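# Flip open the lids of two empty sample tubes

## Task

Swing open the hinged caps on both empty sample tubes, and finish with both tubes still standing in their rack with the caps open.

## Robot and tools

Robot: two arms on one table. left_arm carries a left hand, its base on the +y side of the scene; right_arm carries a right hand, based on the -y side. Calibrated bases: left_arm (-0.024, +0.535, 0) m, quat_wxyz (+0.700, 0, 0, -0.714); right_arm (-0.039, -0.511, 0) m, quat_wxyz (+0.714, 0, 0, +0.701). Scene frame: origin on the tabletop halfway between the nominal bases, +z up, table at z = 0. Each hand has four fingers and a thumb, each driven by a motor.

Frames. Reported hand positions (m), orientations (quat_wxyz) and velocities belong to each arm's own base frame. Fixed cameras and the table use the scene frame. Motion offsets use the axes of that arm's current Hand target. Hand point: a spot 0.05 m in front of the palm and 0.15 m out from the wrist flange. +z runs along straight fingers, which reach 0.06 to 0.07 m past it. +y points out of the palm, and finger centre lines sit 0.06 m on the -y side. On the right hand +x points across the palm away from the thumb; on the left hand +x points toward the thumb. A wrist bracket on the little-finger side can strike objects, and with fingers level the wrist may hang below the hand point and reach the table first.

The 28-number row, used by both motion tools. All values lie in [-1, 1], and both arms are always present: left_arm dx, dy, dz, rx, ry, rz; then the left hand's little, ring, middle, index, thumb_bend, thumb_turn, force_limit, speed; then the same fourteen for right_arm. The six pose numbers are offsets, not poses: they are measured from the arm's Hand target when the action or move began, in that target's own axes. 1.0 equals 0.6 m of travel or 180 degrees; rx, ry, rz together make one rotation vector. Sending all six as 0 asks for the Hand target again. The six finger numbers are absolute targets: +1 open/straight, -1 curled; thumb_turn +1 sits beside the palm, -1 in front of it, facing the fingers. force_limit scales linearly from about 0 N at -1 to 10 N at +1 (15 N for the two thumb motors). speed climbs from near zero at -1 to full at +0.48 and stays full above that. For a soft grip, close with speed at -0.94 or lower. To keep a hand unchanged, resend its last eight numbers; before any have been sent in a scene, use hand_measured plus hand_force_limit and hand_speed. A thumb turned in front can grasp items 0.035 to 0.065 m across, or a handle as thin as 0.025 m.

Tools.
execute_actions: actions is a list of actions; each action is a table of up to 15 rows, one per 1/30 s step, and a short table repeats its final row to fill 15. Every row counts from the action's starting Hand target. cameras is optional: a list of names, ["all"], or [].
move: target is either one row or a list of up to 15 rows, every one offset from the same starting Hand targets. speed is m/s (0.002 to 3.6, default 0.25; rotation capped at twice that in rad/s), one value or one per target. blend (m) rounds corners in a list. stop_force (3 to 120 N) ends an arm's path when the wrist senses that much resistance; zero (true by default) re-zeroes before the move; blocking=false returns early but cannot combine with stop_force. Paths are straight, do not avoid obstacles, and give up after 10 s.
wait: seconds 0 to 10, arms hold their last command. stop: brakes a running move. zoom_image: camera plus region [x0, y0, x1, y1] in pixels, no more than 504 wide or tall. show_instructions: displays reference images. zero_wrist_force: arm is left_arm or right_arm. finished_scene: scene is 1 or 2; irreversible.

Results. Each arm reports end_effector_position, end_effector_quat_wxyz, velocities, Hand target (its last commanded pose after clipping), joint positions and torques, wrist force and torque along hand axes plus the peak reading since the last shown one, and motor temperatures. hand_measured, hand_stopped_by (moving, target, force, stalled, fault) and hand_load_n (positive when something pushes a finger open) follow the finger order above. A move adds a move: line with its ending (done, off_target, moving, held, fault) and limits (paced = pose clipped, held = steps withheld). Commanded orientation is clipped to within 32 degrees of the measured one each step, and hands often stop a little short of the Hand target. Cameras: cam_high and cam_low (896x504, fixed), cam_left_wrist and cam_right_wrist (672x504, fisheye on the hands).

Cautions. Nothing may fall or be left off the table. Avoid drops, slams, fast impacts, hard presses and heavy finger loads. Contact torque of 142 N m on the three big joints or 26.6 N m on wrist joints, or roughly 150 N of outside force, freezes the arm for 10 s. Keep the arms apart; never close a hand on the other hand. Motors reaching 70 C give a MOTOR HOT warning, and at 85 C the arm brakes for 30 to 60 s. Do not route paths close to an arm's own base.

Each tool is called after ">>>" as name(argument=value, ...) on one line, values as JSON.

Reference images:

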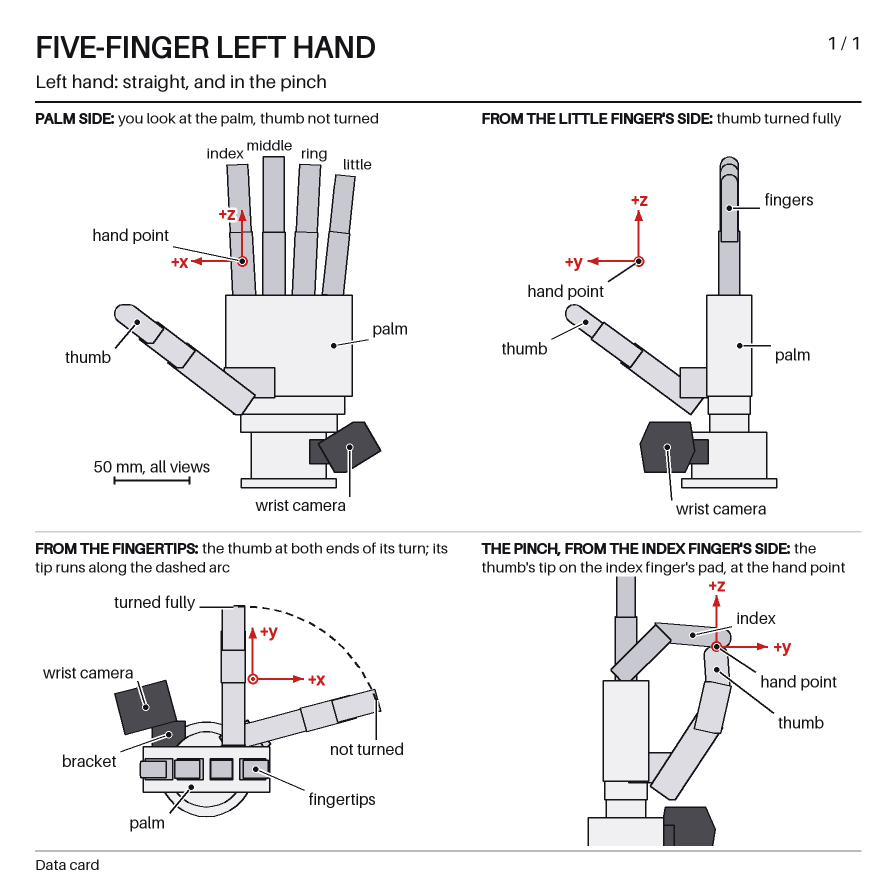

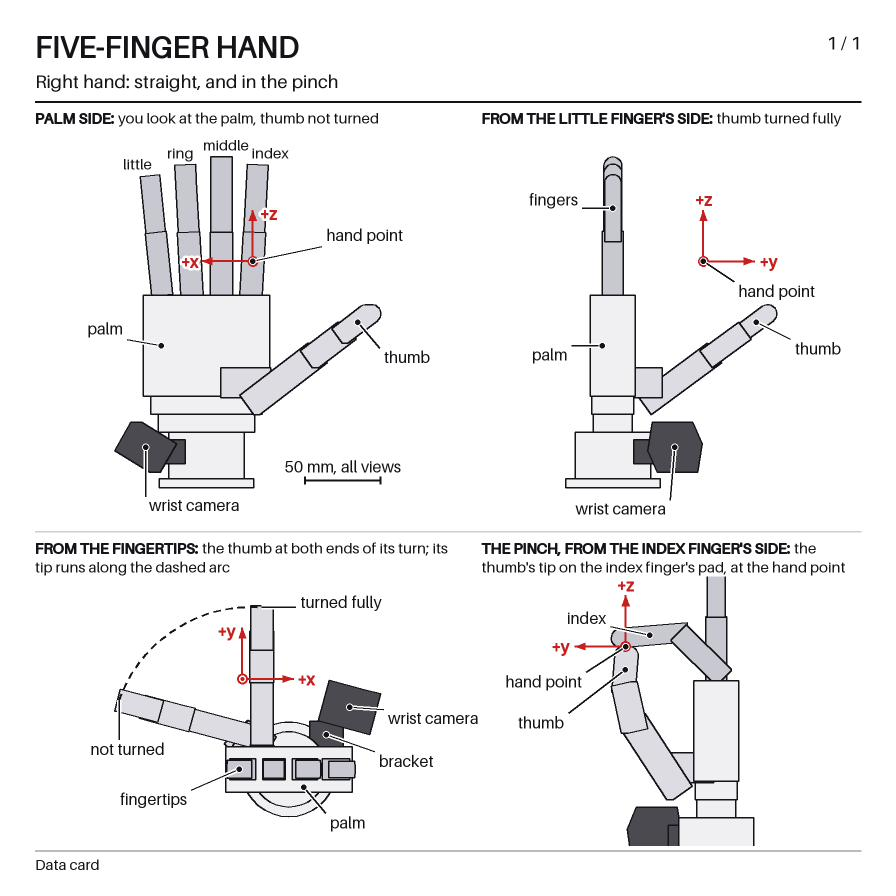

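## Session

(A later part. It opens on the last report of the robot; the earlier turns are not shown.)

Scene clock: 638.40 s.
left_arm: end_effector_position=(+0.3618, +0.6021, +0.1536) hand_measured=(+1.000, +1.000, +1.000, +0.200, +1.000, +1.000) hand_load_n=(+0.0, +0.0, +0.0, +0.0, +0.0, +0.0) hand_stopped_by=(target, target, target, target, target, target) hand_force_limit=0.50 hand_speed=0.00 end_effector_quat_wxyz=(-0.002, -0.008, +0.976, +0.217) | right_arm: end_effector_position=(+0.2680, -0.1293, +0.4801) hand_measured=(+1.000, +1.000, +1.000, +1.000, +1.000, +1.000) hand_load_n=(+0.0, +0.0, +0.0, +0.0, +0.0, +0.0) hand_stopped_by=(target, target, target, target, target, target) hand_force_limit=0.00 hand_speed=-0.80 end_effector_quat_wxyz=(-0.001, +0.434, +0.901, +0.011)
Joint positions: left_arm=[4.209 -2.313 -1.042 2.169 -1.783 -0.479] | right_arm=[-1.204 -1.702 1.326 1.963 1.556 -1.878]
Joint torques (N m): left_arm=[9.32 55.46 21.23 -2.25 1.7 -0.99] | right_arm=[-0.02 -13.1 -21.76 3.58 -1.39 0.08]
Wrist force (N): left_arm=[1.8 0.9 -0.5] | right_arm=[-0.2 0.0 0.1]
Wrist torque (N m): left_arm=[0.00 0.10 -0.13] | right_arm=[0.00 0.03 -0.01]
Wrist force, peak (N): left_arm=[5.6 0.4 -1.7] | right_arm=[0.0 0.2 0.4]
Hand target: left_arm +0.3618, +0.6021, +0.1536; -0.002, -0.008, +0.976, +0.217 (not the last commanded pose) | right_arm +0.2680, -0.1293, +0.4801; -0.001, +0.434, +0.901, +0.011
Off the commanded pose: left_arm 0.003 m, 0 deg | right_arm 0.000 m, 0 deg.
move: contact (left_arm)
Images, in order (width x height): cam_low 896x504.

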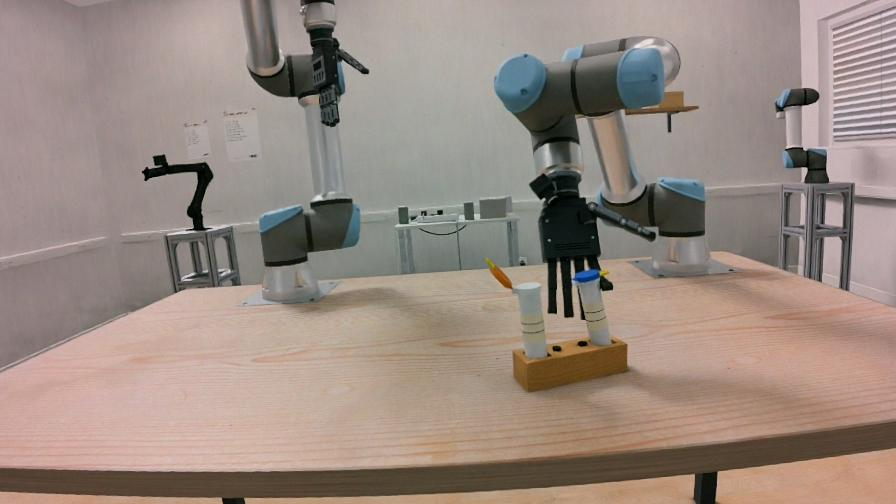

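>>> move(target=[[-0.0033, 0, 0, 0, 0, 0, 1, 1, 1, 0.2, 1, 1, 0.5, 0.0, 0, 0, 0, 0, 0, 0, 1, 1, 1, 1, 1, 1, 0, -0.8], [-0.0033, 0.0106, -0.0227, 0, 0, 0, 1, 1, 1, 0.2, 1, 1, 0.5, 0.0, 0, 0, 0, 0, 0, 0, 1, 1, 1, 1, 1, 1, 0, -0.8]], speed=0.03, cameras=["cam_low", "cam_left_wrist", "cam_high"])

>>> zoom_image(camera="cam_low", region=[460, 240, 660, 400])

>>> zoom_image(camera="cam_left_wrist", region=[200, 0, 500, 275])

Scene clock: 649.50 s.
left_arm: end_effector_position=(+0.3638, +0.6022, +0.1688) hand_measured=(+1.000, +1.000, +1.000, +0.200, +1.000, +1.000) hand_load_n=(+0.0, +0.0, +0.0, +0.5, -0.5, +0.0) hand_stopped_by=(target, target, target, target, target, target) hand_force_limit=0.50 hand_speed=0.00 end_effector_quat_wxyz=(-0.002, -0.008, +0.976, +0.217) end_effector_velocity=(+0.000, +0.001, +0.000) end_effector_angular_velocity=(+0.003, -0.002, +0.001) | right_arm: end_effector_position=(+0.2680, -0.1293, +0.4801) hand_measured=(+1.000, +1.000, +1.000, +1.000, +1.000, +1.000) hand_load_n=(+0.0, +0.0, +0.0, +0.0, +0.0, +0.0) hand_stopped_by=(target, target, target, target, target, target) hand_force_limit=0.00 hand_speed=-0.80 end_effector_quat_wxyz=(-0.001, +0.434, +0.901, +0.011)
Joint positions: left_arm=[4.206 -2.309 -1.01 2.133 -1.784 -0.482] | right_arm=[-1.204 -1.702 1.326 1.963 1.556 -1.878]
Joint velocities: left_arm=[0 0 -0.001 0.005 0 -0.001] | right_arm=[within noise]
Joint torques (N m): left_arm=[-9.65 41.41 12.54 -0.19 1.89 1.35] | right_arm=[-0.87 -13.07 -22.06 3.69 -1.27 -0.03]
Wrist force (N): left_arm=[3.0 0.8 0.1] | right_arm=[0.2 0.1 0.2]
Wrist torque (N m): left_arm=[-0.01 0.06 0.05] | right_arm=[0.01 -0.04 0.01]
Wrist force, peak (N): left_arm=[9.8 -0.3 -3.3] | right_arm=[-0.1 0.1 0.5]
Hand target: left_arm +0.3637, +0.6022, +0.1686; -0.002, -0.008, +0.976, +0.217 | right_arm +0.2680, -0.1293, +0.4801; -0.001, +0.434, +0.901, +0.011
Off the commanded pose: left_arm 0.000 m, 0 deg | right_arm 0.000 m, 0 deg.
move: done
camera_calibration:
cam_left_wrist: T_world_to_cam=[[-0.283226, -0.862447, -0.419486, 0.694444], [-0.828292, -0.000514252, 0.560297, 0.204571], [-0.483442, 0.506147, -0.714212, 0.106944], [0, 0, 0, 1]] pos_world=[0.41783, 0.544897, 0.25307]
Images, in order (width x height): cam_high 896x504, cam_low 896x504, cam_left_wrist 672x504.

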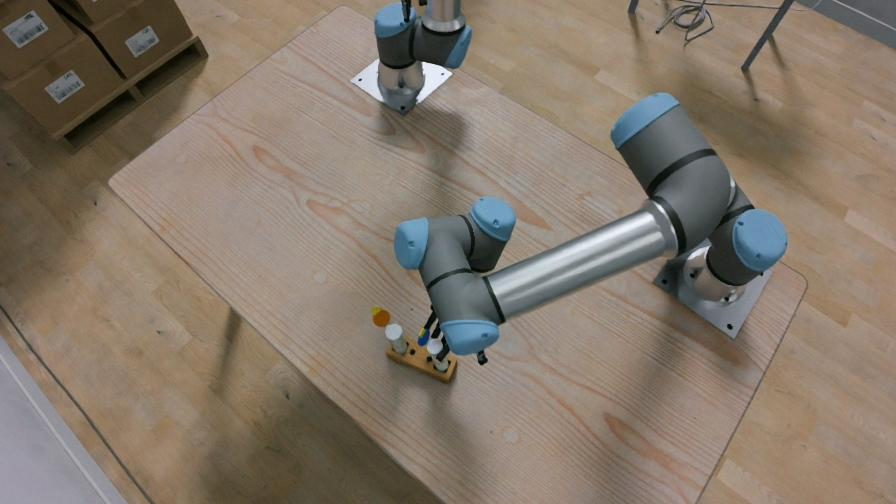

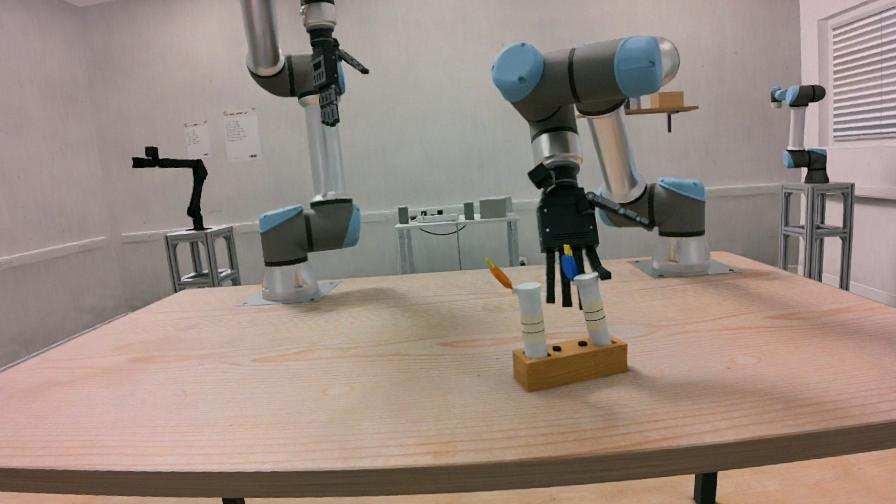

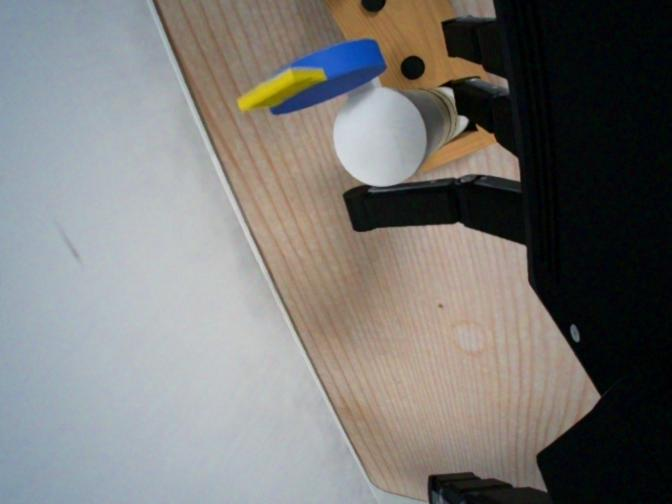

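Scaled by 2.520.

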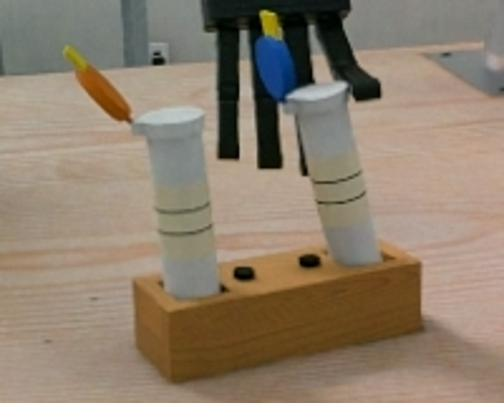

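Scaled by 1.680 from the camera's 672x504 image, which has a finer 960x720 frame.

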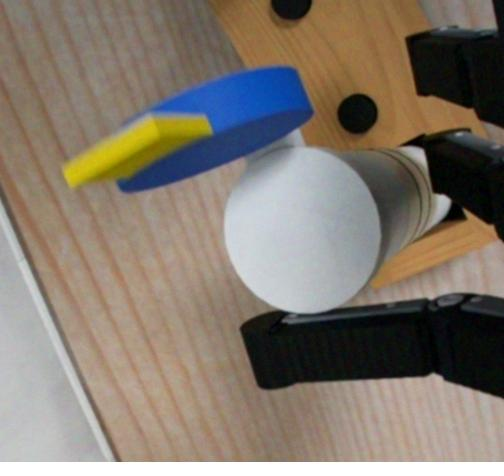

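>>> move(target=[[0.0233, 0, 0, 0, 0, 0, 1, 1, 1, 0.2, 1, 1, 0.5, 0.0, 0, 0, 0, 0, 0, 0, 1, 1, 1, 1, 1, 1, 0, -0.8], [0.0233, -0.1057, -0.0494, 0, 0, 0, 1, 1, 1, 0.2, 1, 1, 0.5, 0.0, 0, 0, 0, 0, 0, 0, 1, 1, 1, 1, 1, 1, 0, -0.8]], speed=[0.03, 0.12], cameras=["cam_low", "cam_high", "cam_left_wrist"])

>>> zoom_image(camera="cam_low", region=[460, 240, 660, 400])

>>> zoom_image(camera="cam_high", region=[360, 290, 480, 400])

Scene clock: 656.97 s.
left_arm: end_effector_position=(+0.3510, +0.5319, +0.1687) hand_measured=(+1.000, +1.000, +1.000, +0.200, +1.000, +1.000) hand_load_n=(+0.0, +0.0, +0.0, +0.0, +0.0, +0.0) hand_stopped_by=(target, target, target, target, target, target) hand_force_limit=0.50 hand_speed=0.00 end_effector_quat_wxyz=(-0.002, -0.008, +0.976, +0.217) | right_arm: end_effector_position=(+0.2680, -0.1293, +0.4801) hand_measured=(+1.000, +1.000, +1.000, +1.000, +1.000, +1.000) hand_load_n=(+0.0, +0.0, +0.0, +0.0, -0.5, +0.0) hand_stopped_by=(target, target, target, target, target, target) hand_force_limit=0.00 hand_speed=-0.80 end_effector_quat_wxyz=(-0.001, +0.434, +0.901, +0.011)
Joint positions: left_arm=[4.162 -2.156 -1.27 2.23 -1.801 -0.524] | right_arm=[-1.204 -1.702 1.326 1.963 1.556 -1.878]
Joint torques (N m): left_arm=[9.78 36.88 19.56 -3.23 1.34 0.77] | right_arm=[-1.4 -12.61 -20.38 3.65 -1.16 0.05]
Wrist force (N): left_arm=[-0.3 0.9 -0.1] | right_arm=[0.0 0.1 0.2]
Wrist torque (N m): left_arm=[-0.04 0.10 -0.17] | right_arm=[0.01 -0.01 0.01]
Wrist force, peak (N): left_arm=[3.1 1.3 -0.9] | right_arm=[0.3 0.3 0.1]
Hand target: left_arm +0.3510, +0.5319, +0.1687; -0.002, -0.008, +0.976, +0.217 | right_arm +0.2680, -0.1293, +0.4801; -0.001, +0.434, +0.901, +0.011
Off the commanded pose: left_arm 0.000 m, 0 deg | right_arm 0.000 m, 0 deg.
move: done
camera_calibration:
cam_left_wrist: T_world_to_cam=[[-0.283319, -0.862461, -0.419395, 0.630197], [-0.828215, -0.000445704, 0.56041, 0.193979], [-0.483519, 0.506124, -0.714177, 0.136349], [0, 0, 0, 1]] pos_world=[0.40513, 0.474597, 0.25297]
Images, in order (width x height): cam_high 896x504, cam_low 896x504, cam_left_wrist 672x504.

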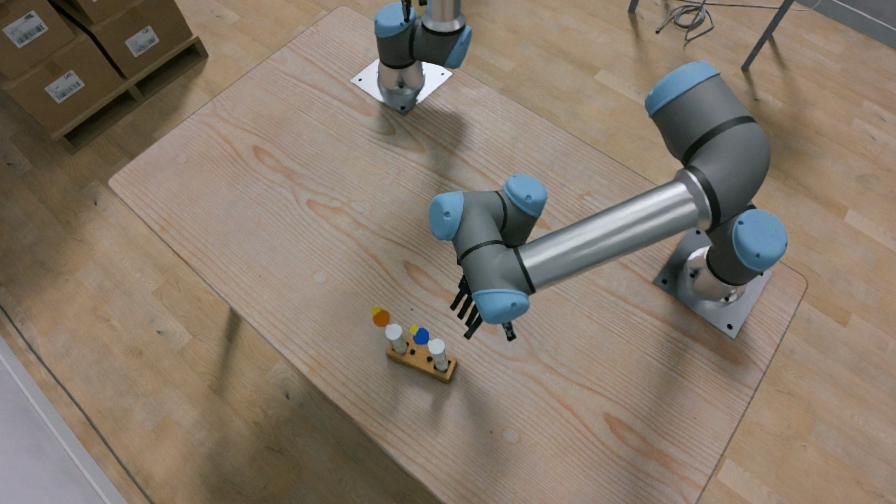

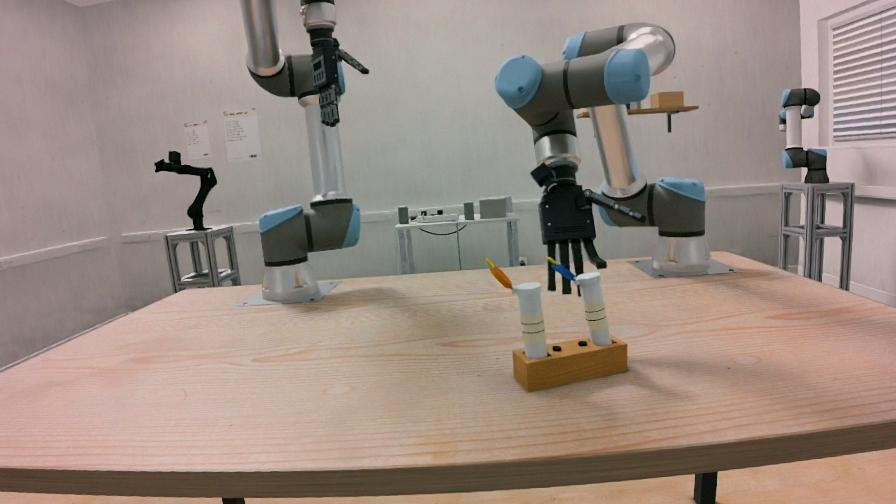

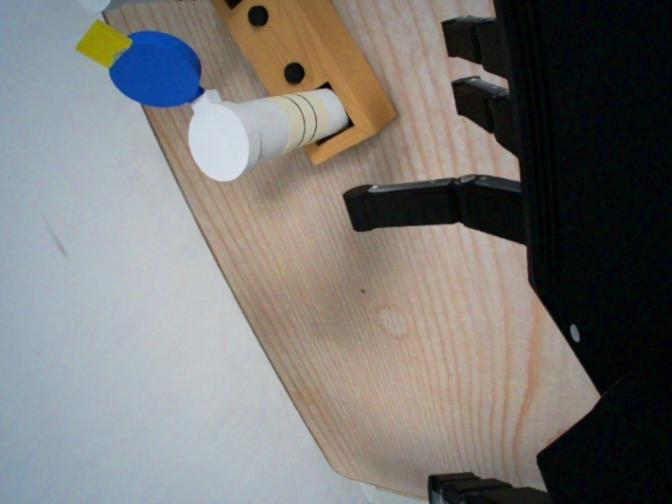

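Scaled by 2.520.

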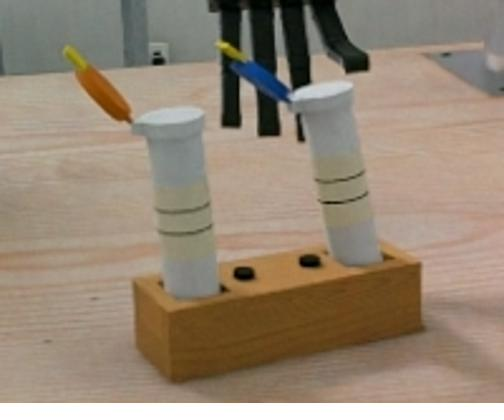

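Scaled by 4.200.

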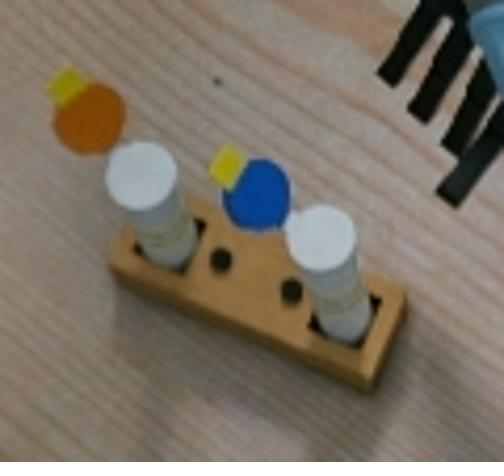

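>>> move(target=[[-0.1448, -0.0126, 0.0386, 0, 0, 0, 1, 1, 1, 0.2, 1, 1, 0.5, 0.0, 0, 0, 0, 0, 0, 0, 1, 1, 1, 1, 1, 1, 0, -0.8], [-0.1448, 0.0930, 0.0879, 0, 0, 0, 1, 1, 1, 0.2, 1, 1, 0.5, 0.0, 0, 0, 0, 0, 0, 0, 1, 1, 1, 1, 1, 1, 0, -0.8]], speed=[0.15, 0.08], cameras=["cam_low", "cam_left_wrist"])

>>> zoom_image(camera="cam_low", region=[460, 240, 660, 400])

Scene clock: 677.63 s.
left_arm: end_effector_position=(+0.4365, +0.6063, +0.1443) hand_measured=(+1.000, +1.000, +1.000, +0.200, +1.000, +1.000) hand_load_n=(+0.0, +0.0, +0.0, +0.0, +0.0, +0.0) hand_stopped_by=(target, target, target, target, target, target) hand_force_limit=0.50 hand_speed=0.00 end_effector_quat_wxyz=(-0.002, -0.008, +0.976, +0.217) | right_arm: end_effector_position=(+0.2680, -0.1293, +0.4801) hand_measured=(+1.000, +1.000, +1.000, +1.000, +1.000, +1.000) hand_load_n=(+0.0, +0.0, +0.0, +0.0, +0.0, +0.0) hand_stopped_by=(target, target, target, target, target, target) hand_force_limit=0.00 hand_speed=-0.80 end_effector_quat_wxyz=(-0.001, +0.434, +0.901, +0.011)
Joint positions: left_arm=[4.108 -2.489 -0.753 2.034 -1.82 -0.576] | right_arm=[-1.204 -1.702 1.326 1.963 1.556 -1.878]
Joint torques (N m): left_arm=[-9.54 58.76 16.76 -0.52 -2.13 -1.15] | right_arm=[-1.03 -13.55 -21.41 3.49 -1.3 0.18]
Wrist force (N): left_arm=[-0.3 0.3 -0.4] | right_arm=[-0.1 0.0 0.3]
Wrist torque (N m): left_arm=[-0.10 0.09 -0.10] | right_arm=[-0.01 0.01 -0.01]
Wrist force, peak (N): left_arm=[-1.5 0.6 0.2] | right_arm=[-0.1 -0.1 0.5]
Hand target: left_arm +0.4366, +0.6063, +0.1444; -0.002, -0.008, +0.976, +0.217 | right_arm +0.2680, -0.1293, +0.4801; -0.001, +0.434, +0.901, +0.011
Off the commanded pose: left_arm 0.000 m, 0 deg | right_arm 0.000 m, 0 deg.
move: done
camera_calibration:
cam_left_wrist: T_world_to_cam=[[-0.283125, -0.862627, -0.419183, 0.708389], [-0.828214, -0.00049464, 0.560412, 0.278525], [-0.483634, 0.50584, -0.7143, 0.122799], [0, 0, 0, 1]] pos_world=[0.49063, 0.549097, 0.228571]
Images, in order (width x height): cam_low 896x504, cam_left_wrist 672x504.

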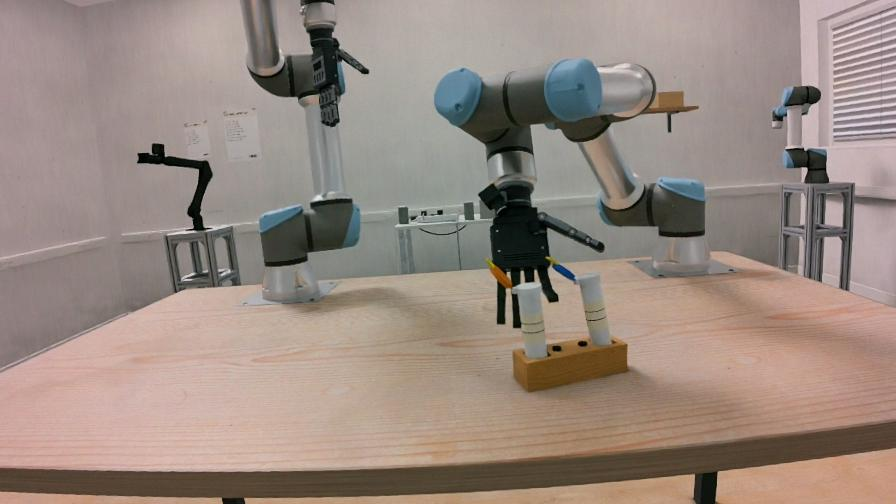

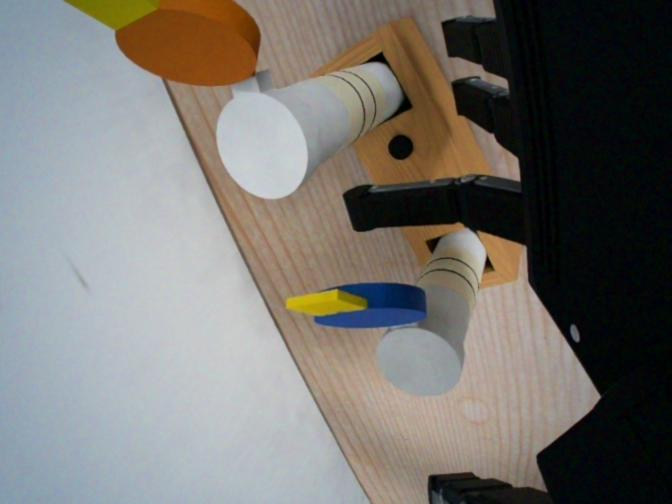

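Scaled by 2.520.

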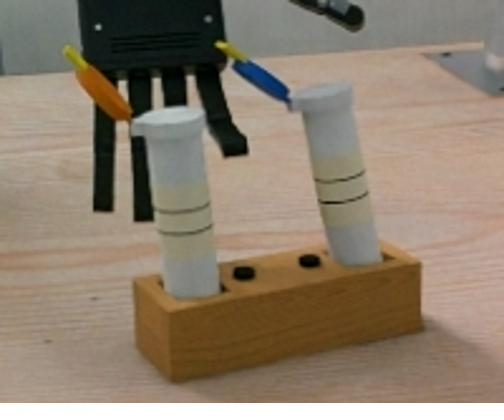

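>>> move(target=[[0, -0.0035, 0.0076, 0, 0, 0, 1, 1, 1, 0.2, 1, 1, 0.5, 0.0, 0, 0, 0, 0, 0, 0, 1, 1, 1, 1, 1, 1, 0, -0.8], [0.0767, -0.0035, 0.0076, 0, 0, 0, 1, 1, 1, 0.2, 1, 1, 0.5, 0.0, 0, 0, 0, 0, 0, 0, 1, 1, 1, 1, 1, 1, 0, -0.8]], speed=0.03, stop_force=4, cameras=["cam_low", "cam_left_wrist"])

>>> zoom_image(camera="cam_low", region=[460, 240, 660, 400])

Scene clock: 690.03 s.
left_arm: end_effector_position=(+0.3905, +0.6055, +0.1394) hand_measured=(+1.000, +1.000, +1.000, +0.200, +1.000, +1.000) hand_load_n=(+0.0, +0.0, +0.0, +0.0, +0.0, +0.0) hand_stopped_by=(target, target, target, target, target, target) hand_force_limit=0.50 hand_speed=0.00 end_effector_quat_wxyz=(-0.002, -0.008, +0.976, +0.217) | right_arm: end_effector_position=(+0.2680, -0.1293, +0.4801) hand_measured=(+1.000, +1.000, +1.000, +1.000, +1.000, +1.000) hand_load_n=(+0.0, +0.0, +0.0, +0.0, +0.0, +0.0) hand_stopped_by=(target, target, target, target, target, target) hand_force_limit=0.00 hand_speed=-0.80 end_effector_quat_wxyz=(-0.001, +0.434, +0.901, +0.011)
Joint positions: left_arm=[4.17 -2.385 -0.955 2.145 -1.798 -0.516] | right_arm=[-1.204 -1.702 1.326 1.963 1.556 -1.878]
Joint torques (N m): left_arm=[-9.66 38.8 30.95 -3.32 -2.12 -1.37] | right_arm=[-0.82 -14.02 -21.53 3.86 -1.35 0]
Wrist force (N): left_arm=[-0.1 0.7 -0.3] | right_arm=[-0.1 0.0 0.3]
Wrist torque (N m): left_arm=[-0.02 0.05 -0.16] | right_arm=[-0.02 0.02 -0.01]
Wrist force, peak (N): left_arm=[-0.4 1.0 -0.3] | right_arm=[0.0 0.1 0.6]
Hand target: left_arm +0.3905, +0.6055, +0.1394; -0.002, -0.008, +0.976, +0.217 | right_arm +0.2680, -0.1293, +0.4801; -0.001, +0.434, +0.901, +0.011
Off the commanded pose: left_arm 0.000 m, 0 deg | right_arm 0.000 m, 0 deg.
move: done
camera_calibration:
cam_left_wrist: T_world_to_cam=[[-0.283258, -0.862526, -0.419302, 0.692564], [-0.828242, -0.000416393, 0.560371, 0.243151], [-0.483509, 0.506013, -0.714262, 0.097347], [0, 0, 0, 1]] pos_world=[0.44463, 0.548197, 0.22367]
Images, in order (width x height): cam_low 896x504, cam_left_wrist 672x504.

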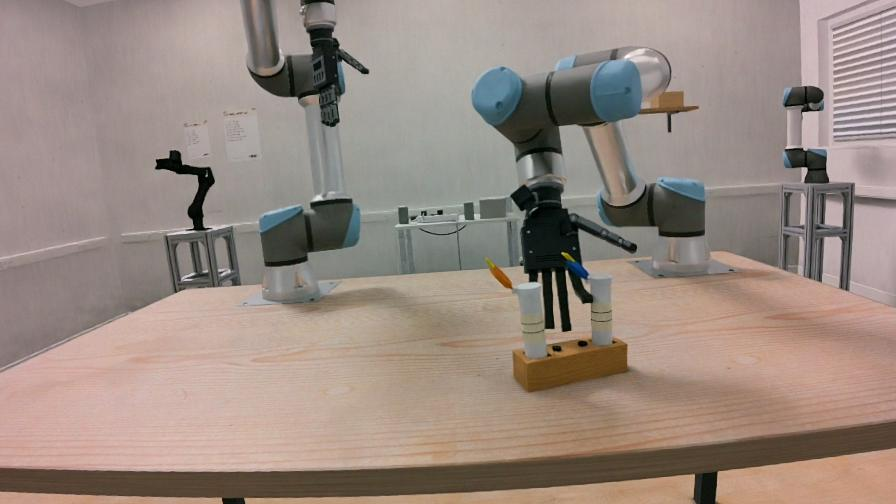

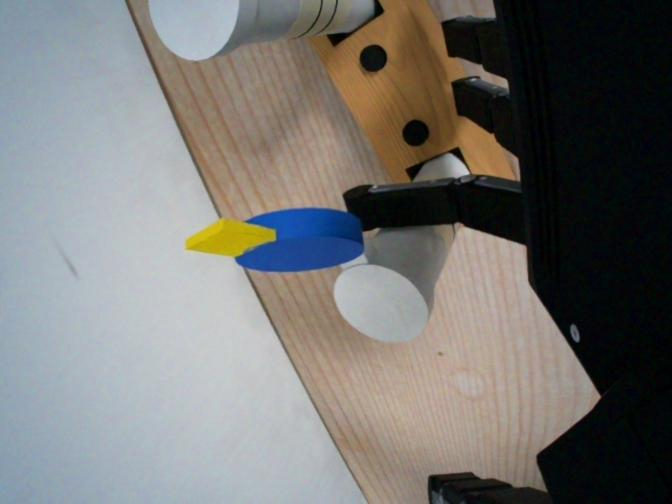

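Scaled by 2.520.

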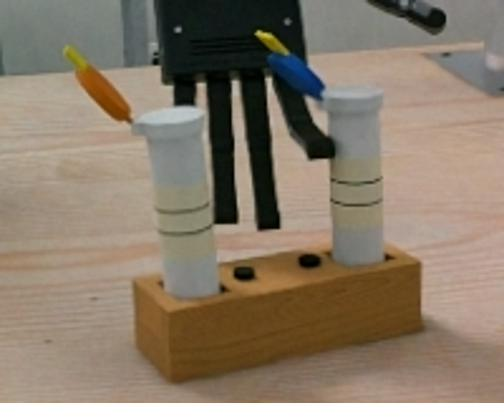

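>>> move(target=[[-0.0133, 0, 0, 0, 0, 0, 1, 1, 1, 0.2, 1, 1, 0.5, 0.0, 0, 0, 0, 0, 0, 0, 1, 1, 1, 1, 1, 1, 0, -0.8], [-0.0133, -0.1284, -0.0599, 0, 0, 0, 1, 1, 1, 0.2, 1, 1, 0.5, 0.0, 0, 0, 0, 0, 0, 0, 1, 1, 1, 1, 1, 1, 0, -0.8], [-0.0133, -0.0579, -0.2109, 0, 0, 0, 1, 1, 1, 0.2, 1, 1, 0.5, 0.0, 0, 0, 0, 0, 0, 0, 1, 1, 1, 1, 1, 1, 0, -0.8]], speed=[0.03, 0.12, 0.2], blend=[0, 0.02, 0], cameras=["cam_low", "cam_high"])

>>> zoom_image(camera="cam_low", region=[460, 240, 660, 400])

>>> zoom_image(camera="cam_high", region=[360, 290, 480, 400])

Scene clock: 701.70 s.
left_arm: end_effector_position=(+0.4001, +0.5207, +0.2393) hand_measured=(+1.000, +1.000, +1.000, +0.200, +1.000, +1.000) hand_load_n=(+0.0, +0.0, +0.0, +0.0, +0.0, +0.0) hand_stopped_by=(target, target, target, target, target, target) hand_force_limit=0.50 hand_speed=0.00 end_effector_quat_wxyz=(-0.002, -0.008, +0.976, +0.217) | right_arm: end_effector_position=(+0.2680, -0.1293, +0.4801) hand_measured=(+1.000, +1.000, +1.000, +1.000, +1.000, +1.000) hand_load_n=(+0.0, +0.0, +0.0, +0.0, -0.5, +0.0) hand_stopped_by=(target, target, target, target, target, target) hand_force_limit=0.00 hand_speed=-0.80 end_effector_quat_wxyz=(-0.001, +0.434, +0.901, +0.011)
Joint positions: left_arm=[4.074 -2.202 -1.017 2.002 -1.832 -0.609] | right_arm=[-1.204 -1.702 1.326 1.963 1.556 -1.878]
Joint torques (N m): left_arm=[5.24 38.51 20.34 -2.82 -0.94 -1.17] | right_arm=[-1.31 -13.85 -21.88 3.51 -1.44 -0.06]
Wrist force (N): left_arm=[-0.1 0.7 -0.2] | right_arm=[0.1 -0.1 0.0]
Wrist torque (N m): left_arm=[-0.04 0.04 -0.05] | right_arm=[-0.01 -0.02 0.00]
Wrist force, peak (N): left_arm=[-0.1 1.4 -1.6] | right_arm=[-0.1 0.2 0.4]
Hand target: left_arm +0.4001, +0.5207, +0.2394; -0.002, -0.008, +0.976, +0.217 | right_arm +0.2680, -0.1293, +0.4801; -0.001, +0.434, +0.901, +0.011
Off the commanded pose: left_arm 0.000 m, 0 deg | right_arm 0.000 m, 0 deg.
move: done
Images, in order (width x height): cam_high 896x504, cam_low 896x504.

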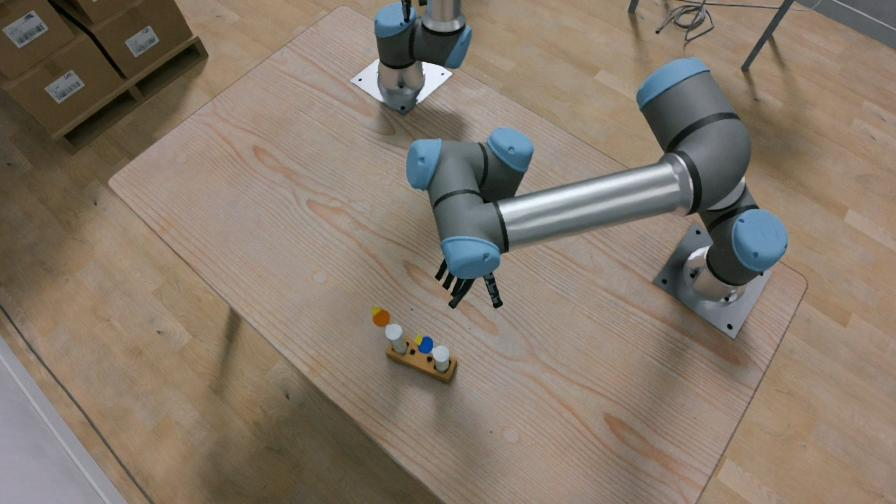

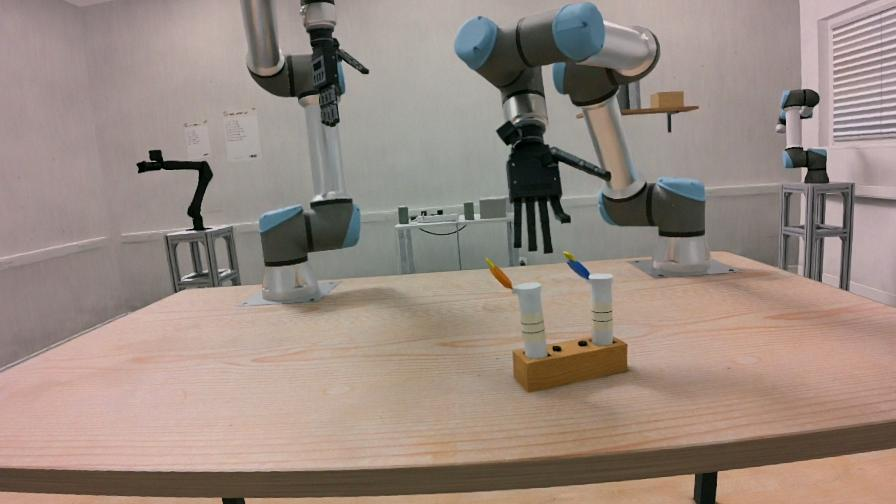

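Scaled by 2.520.

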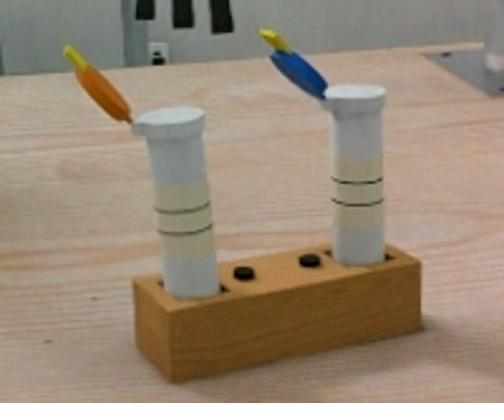

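Scaled by 4.200.

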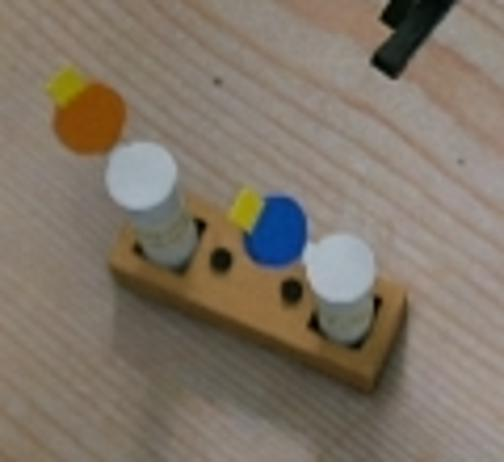

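>>> finished_scene(scene=1)

The scene is finished: the task was done.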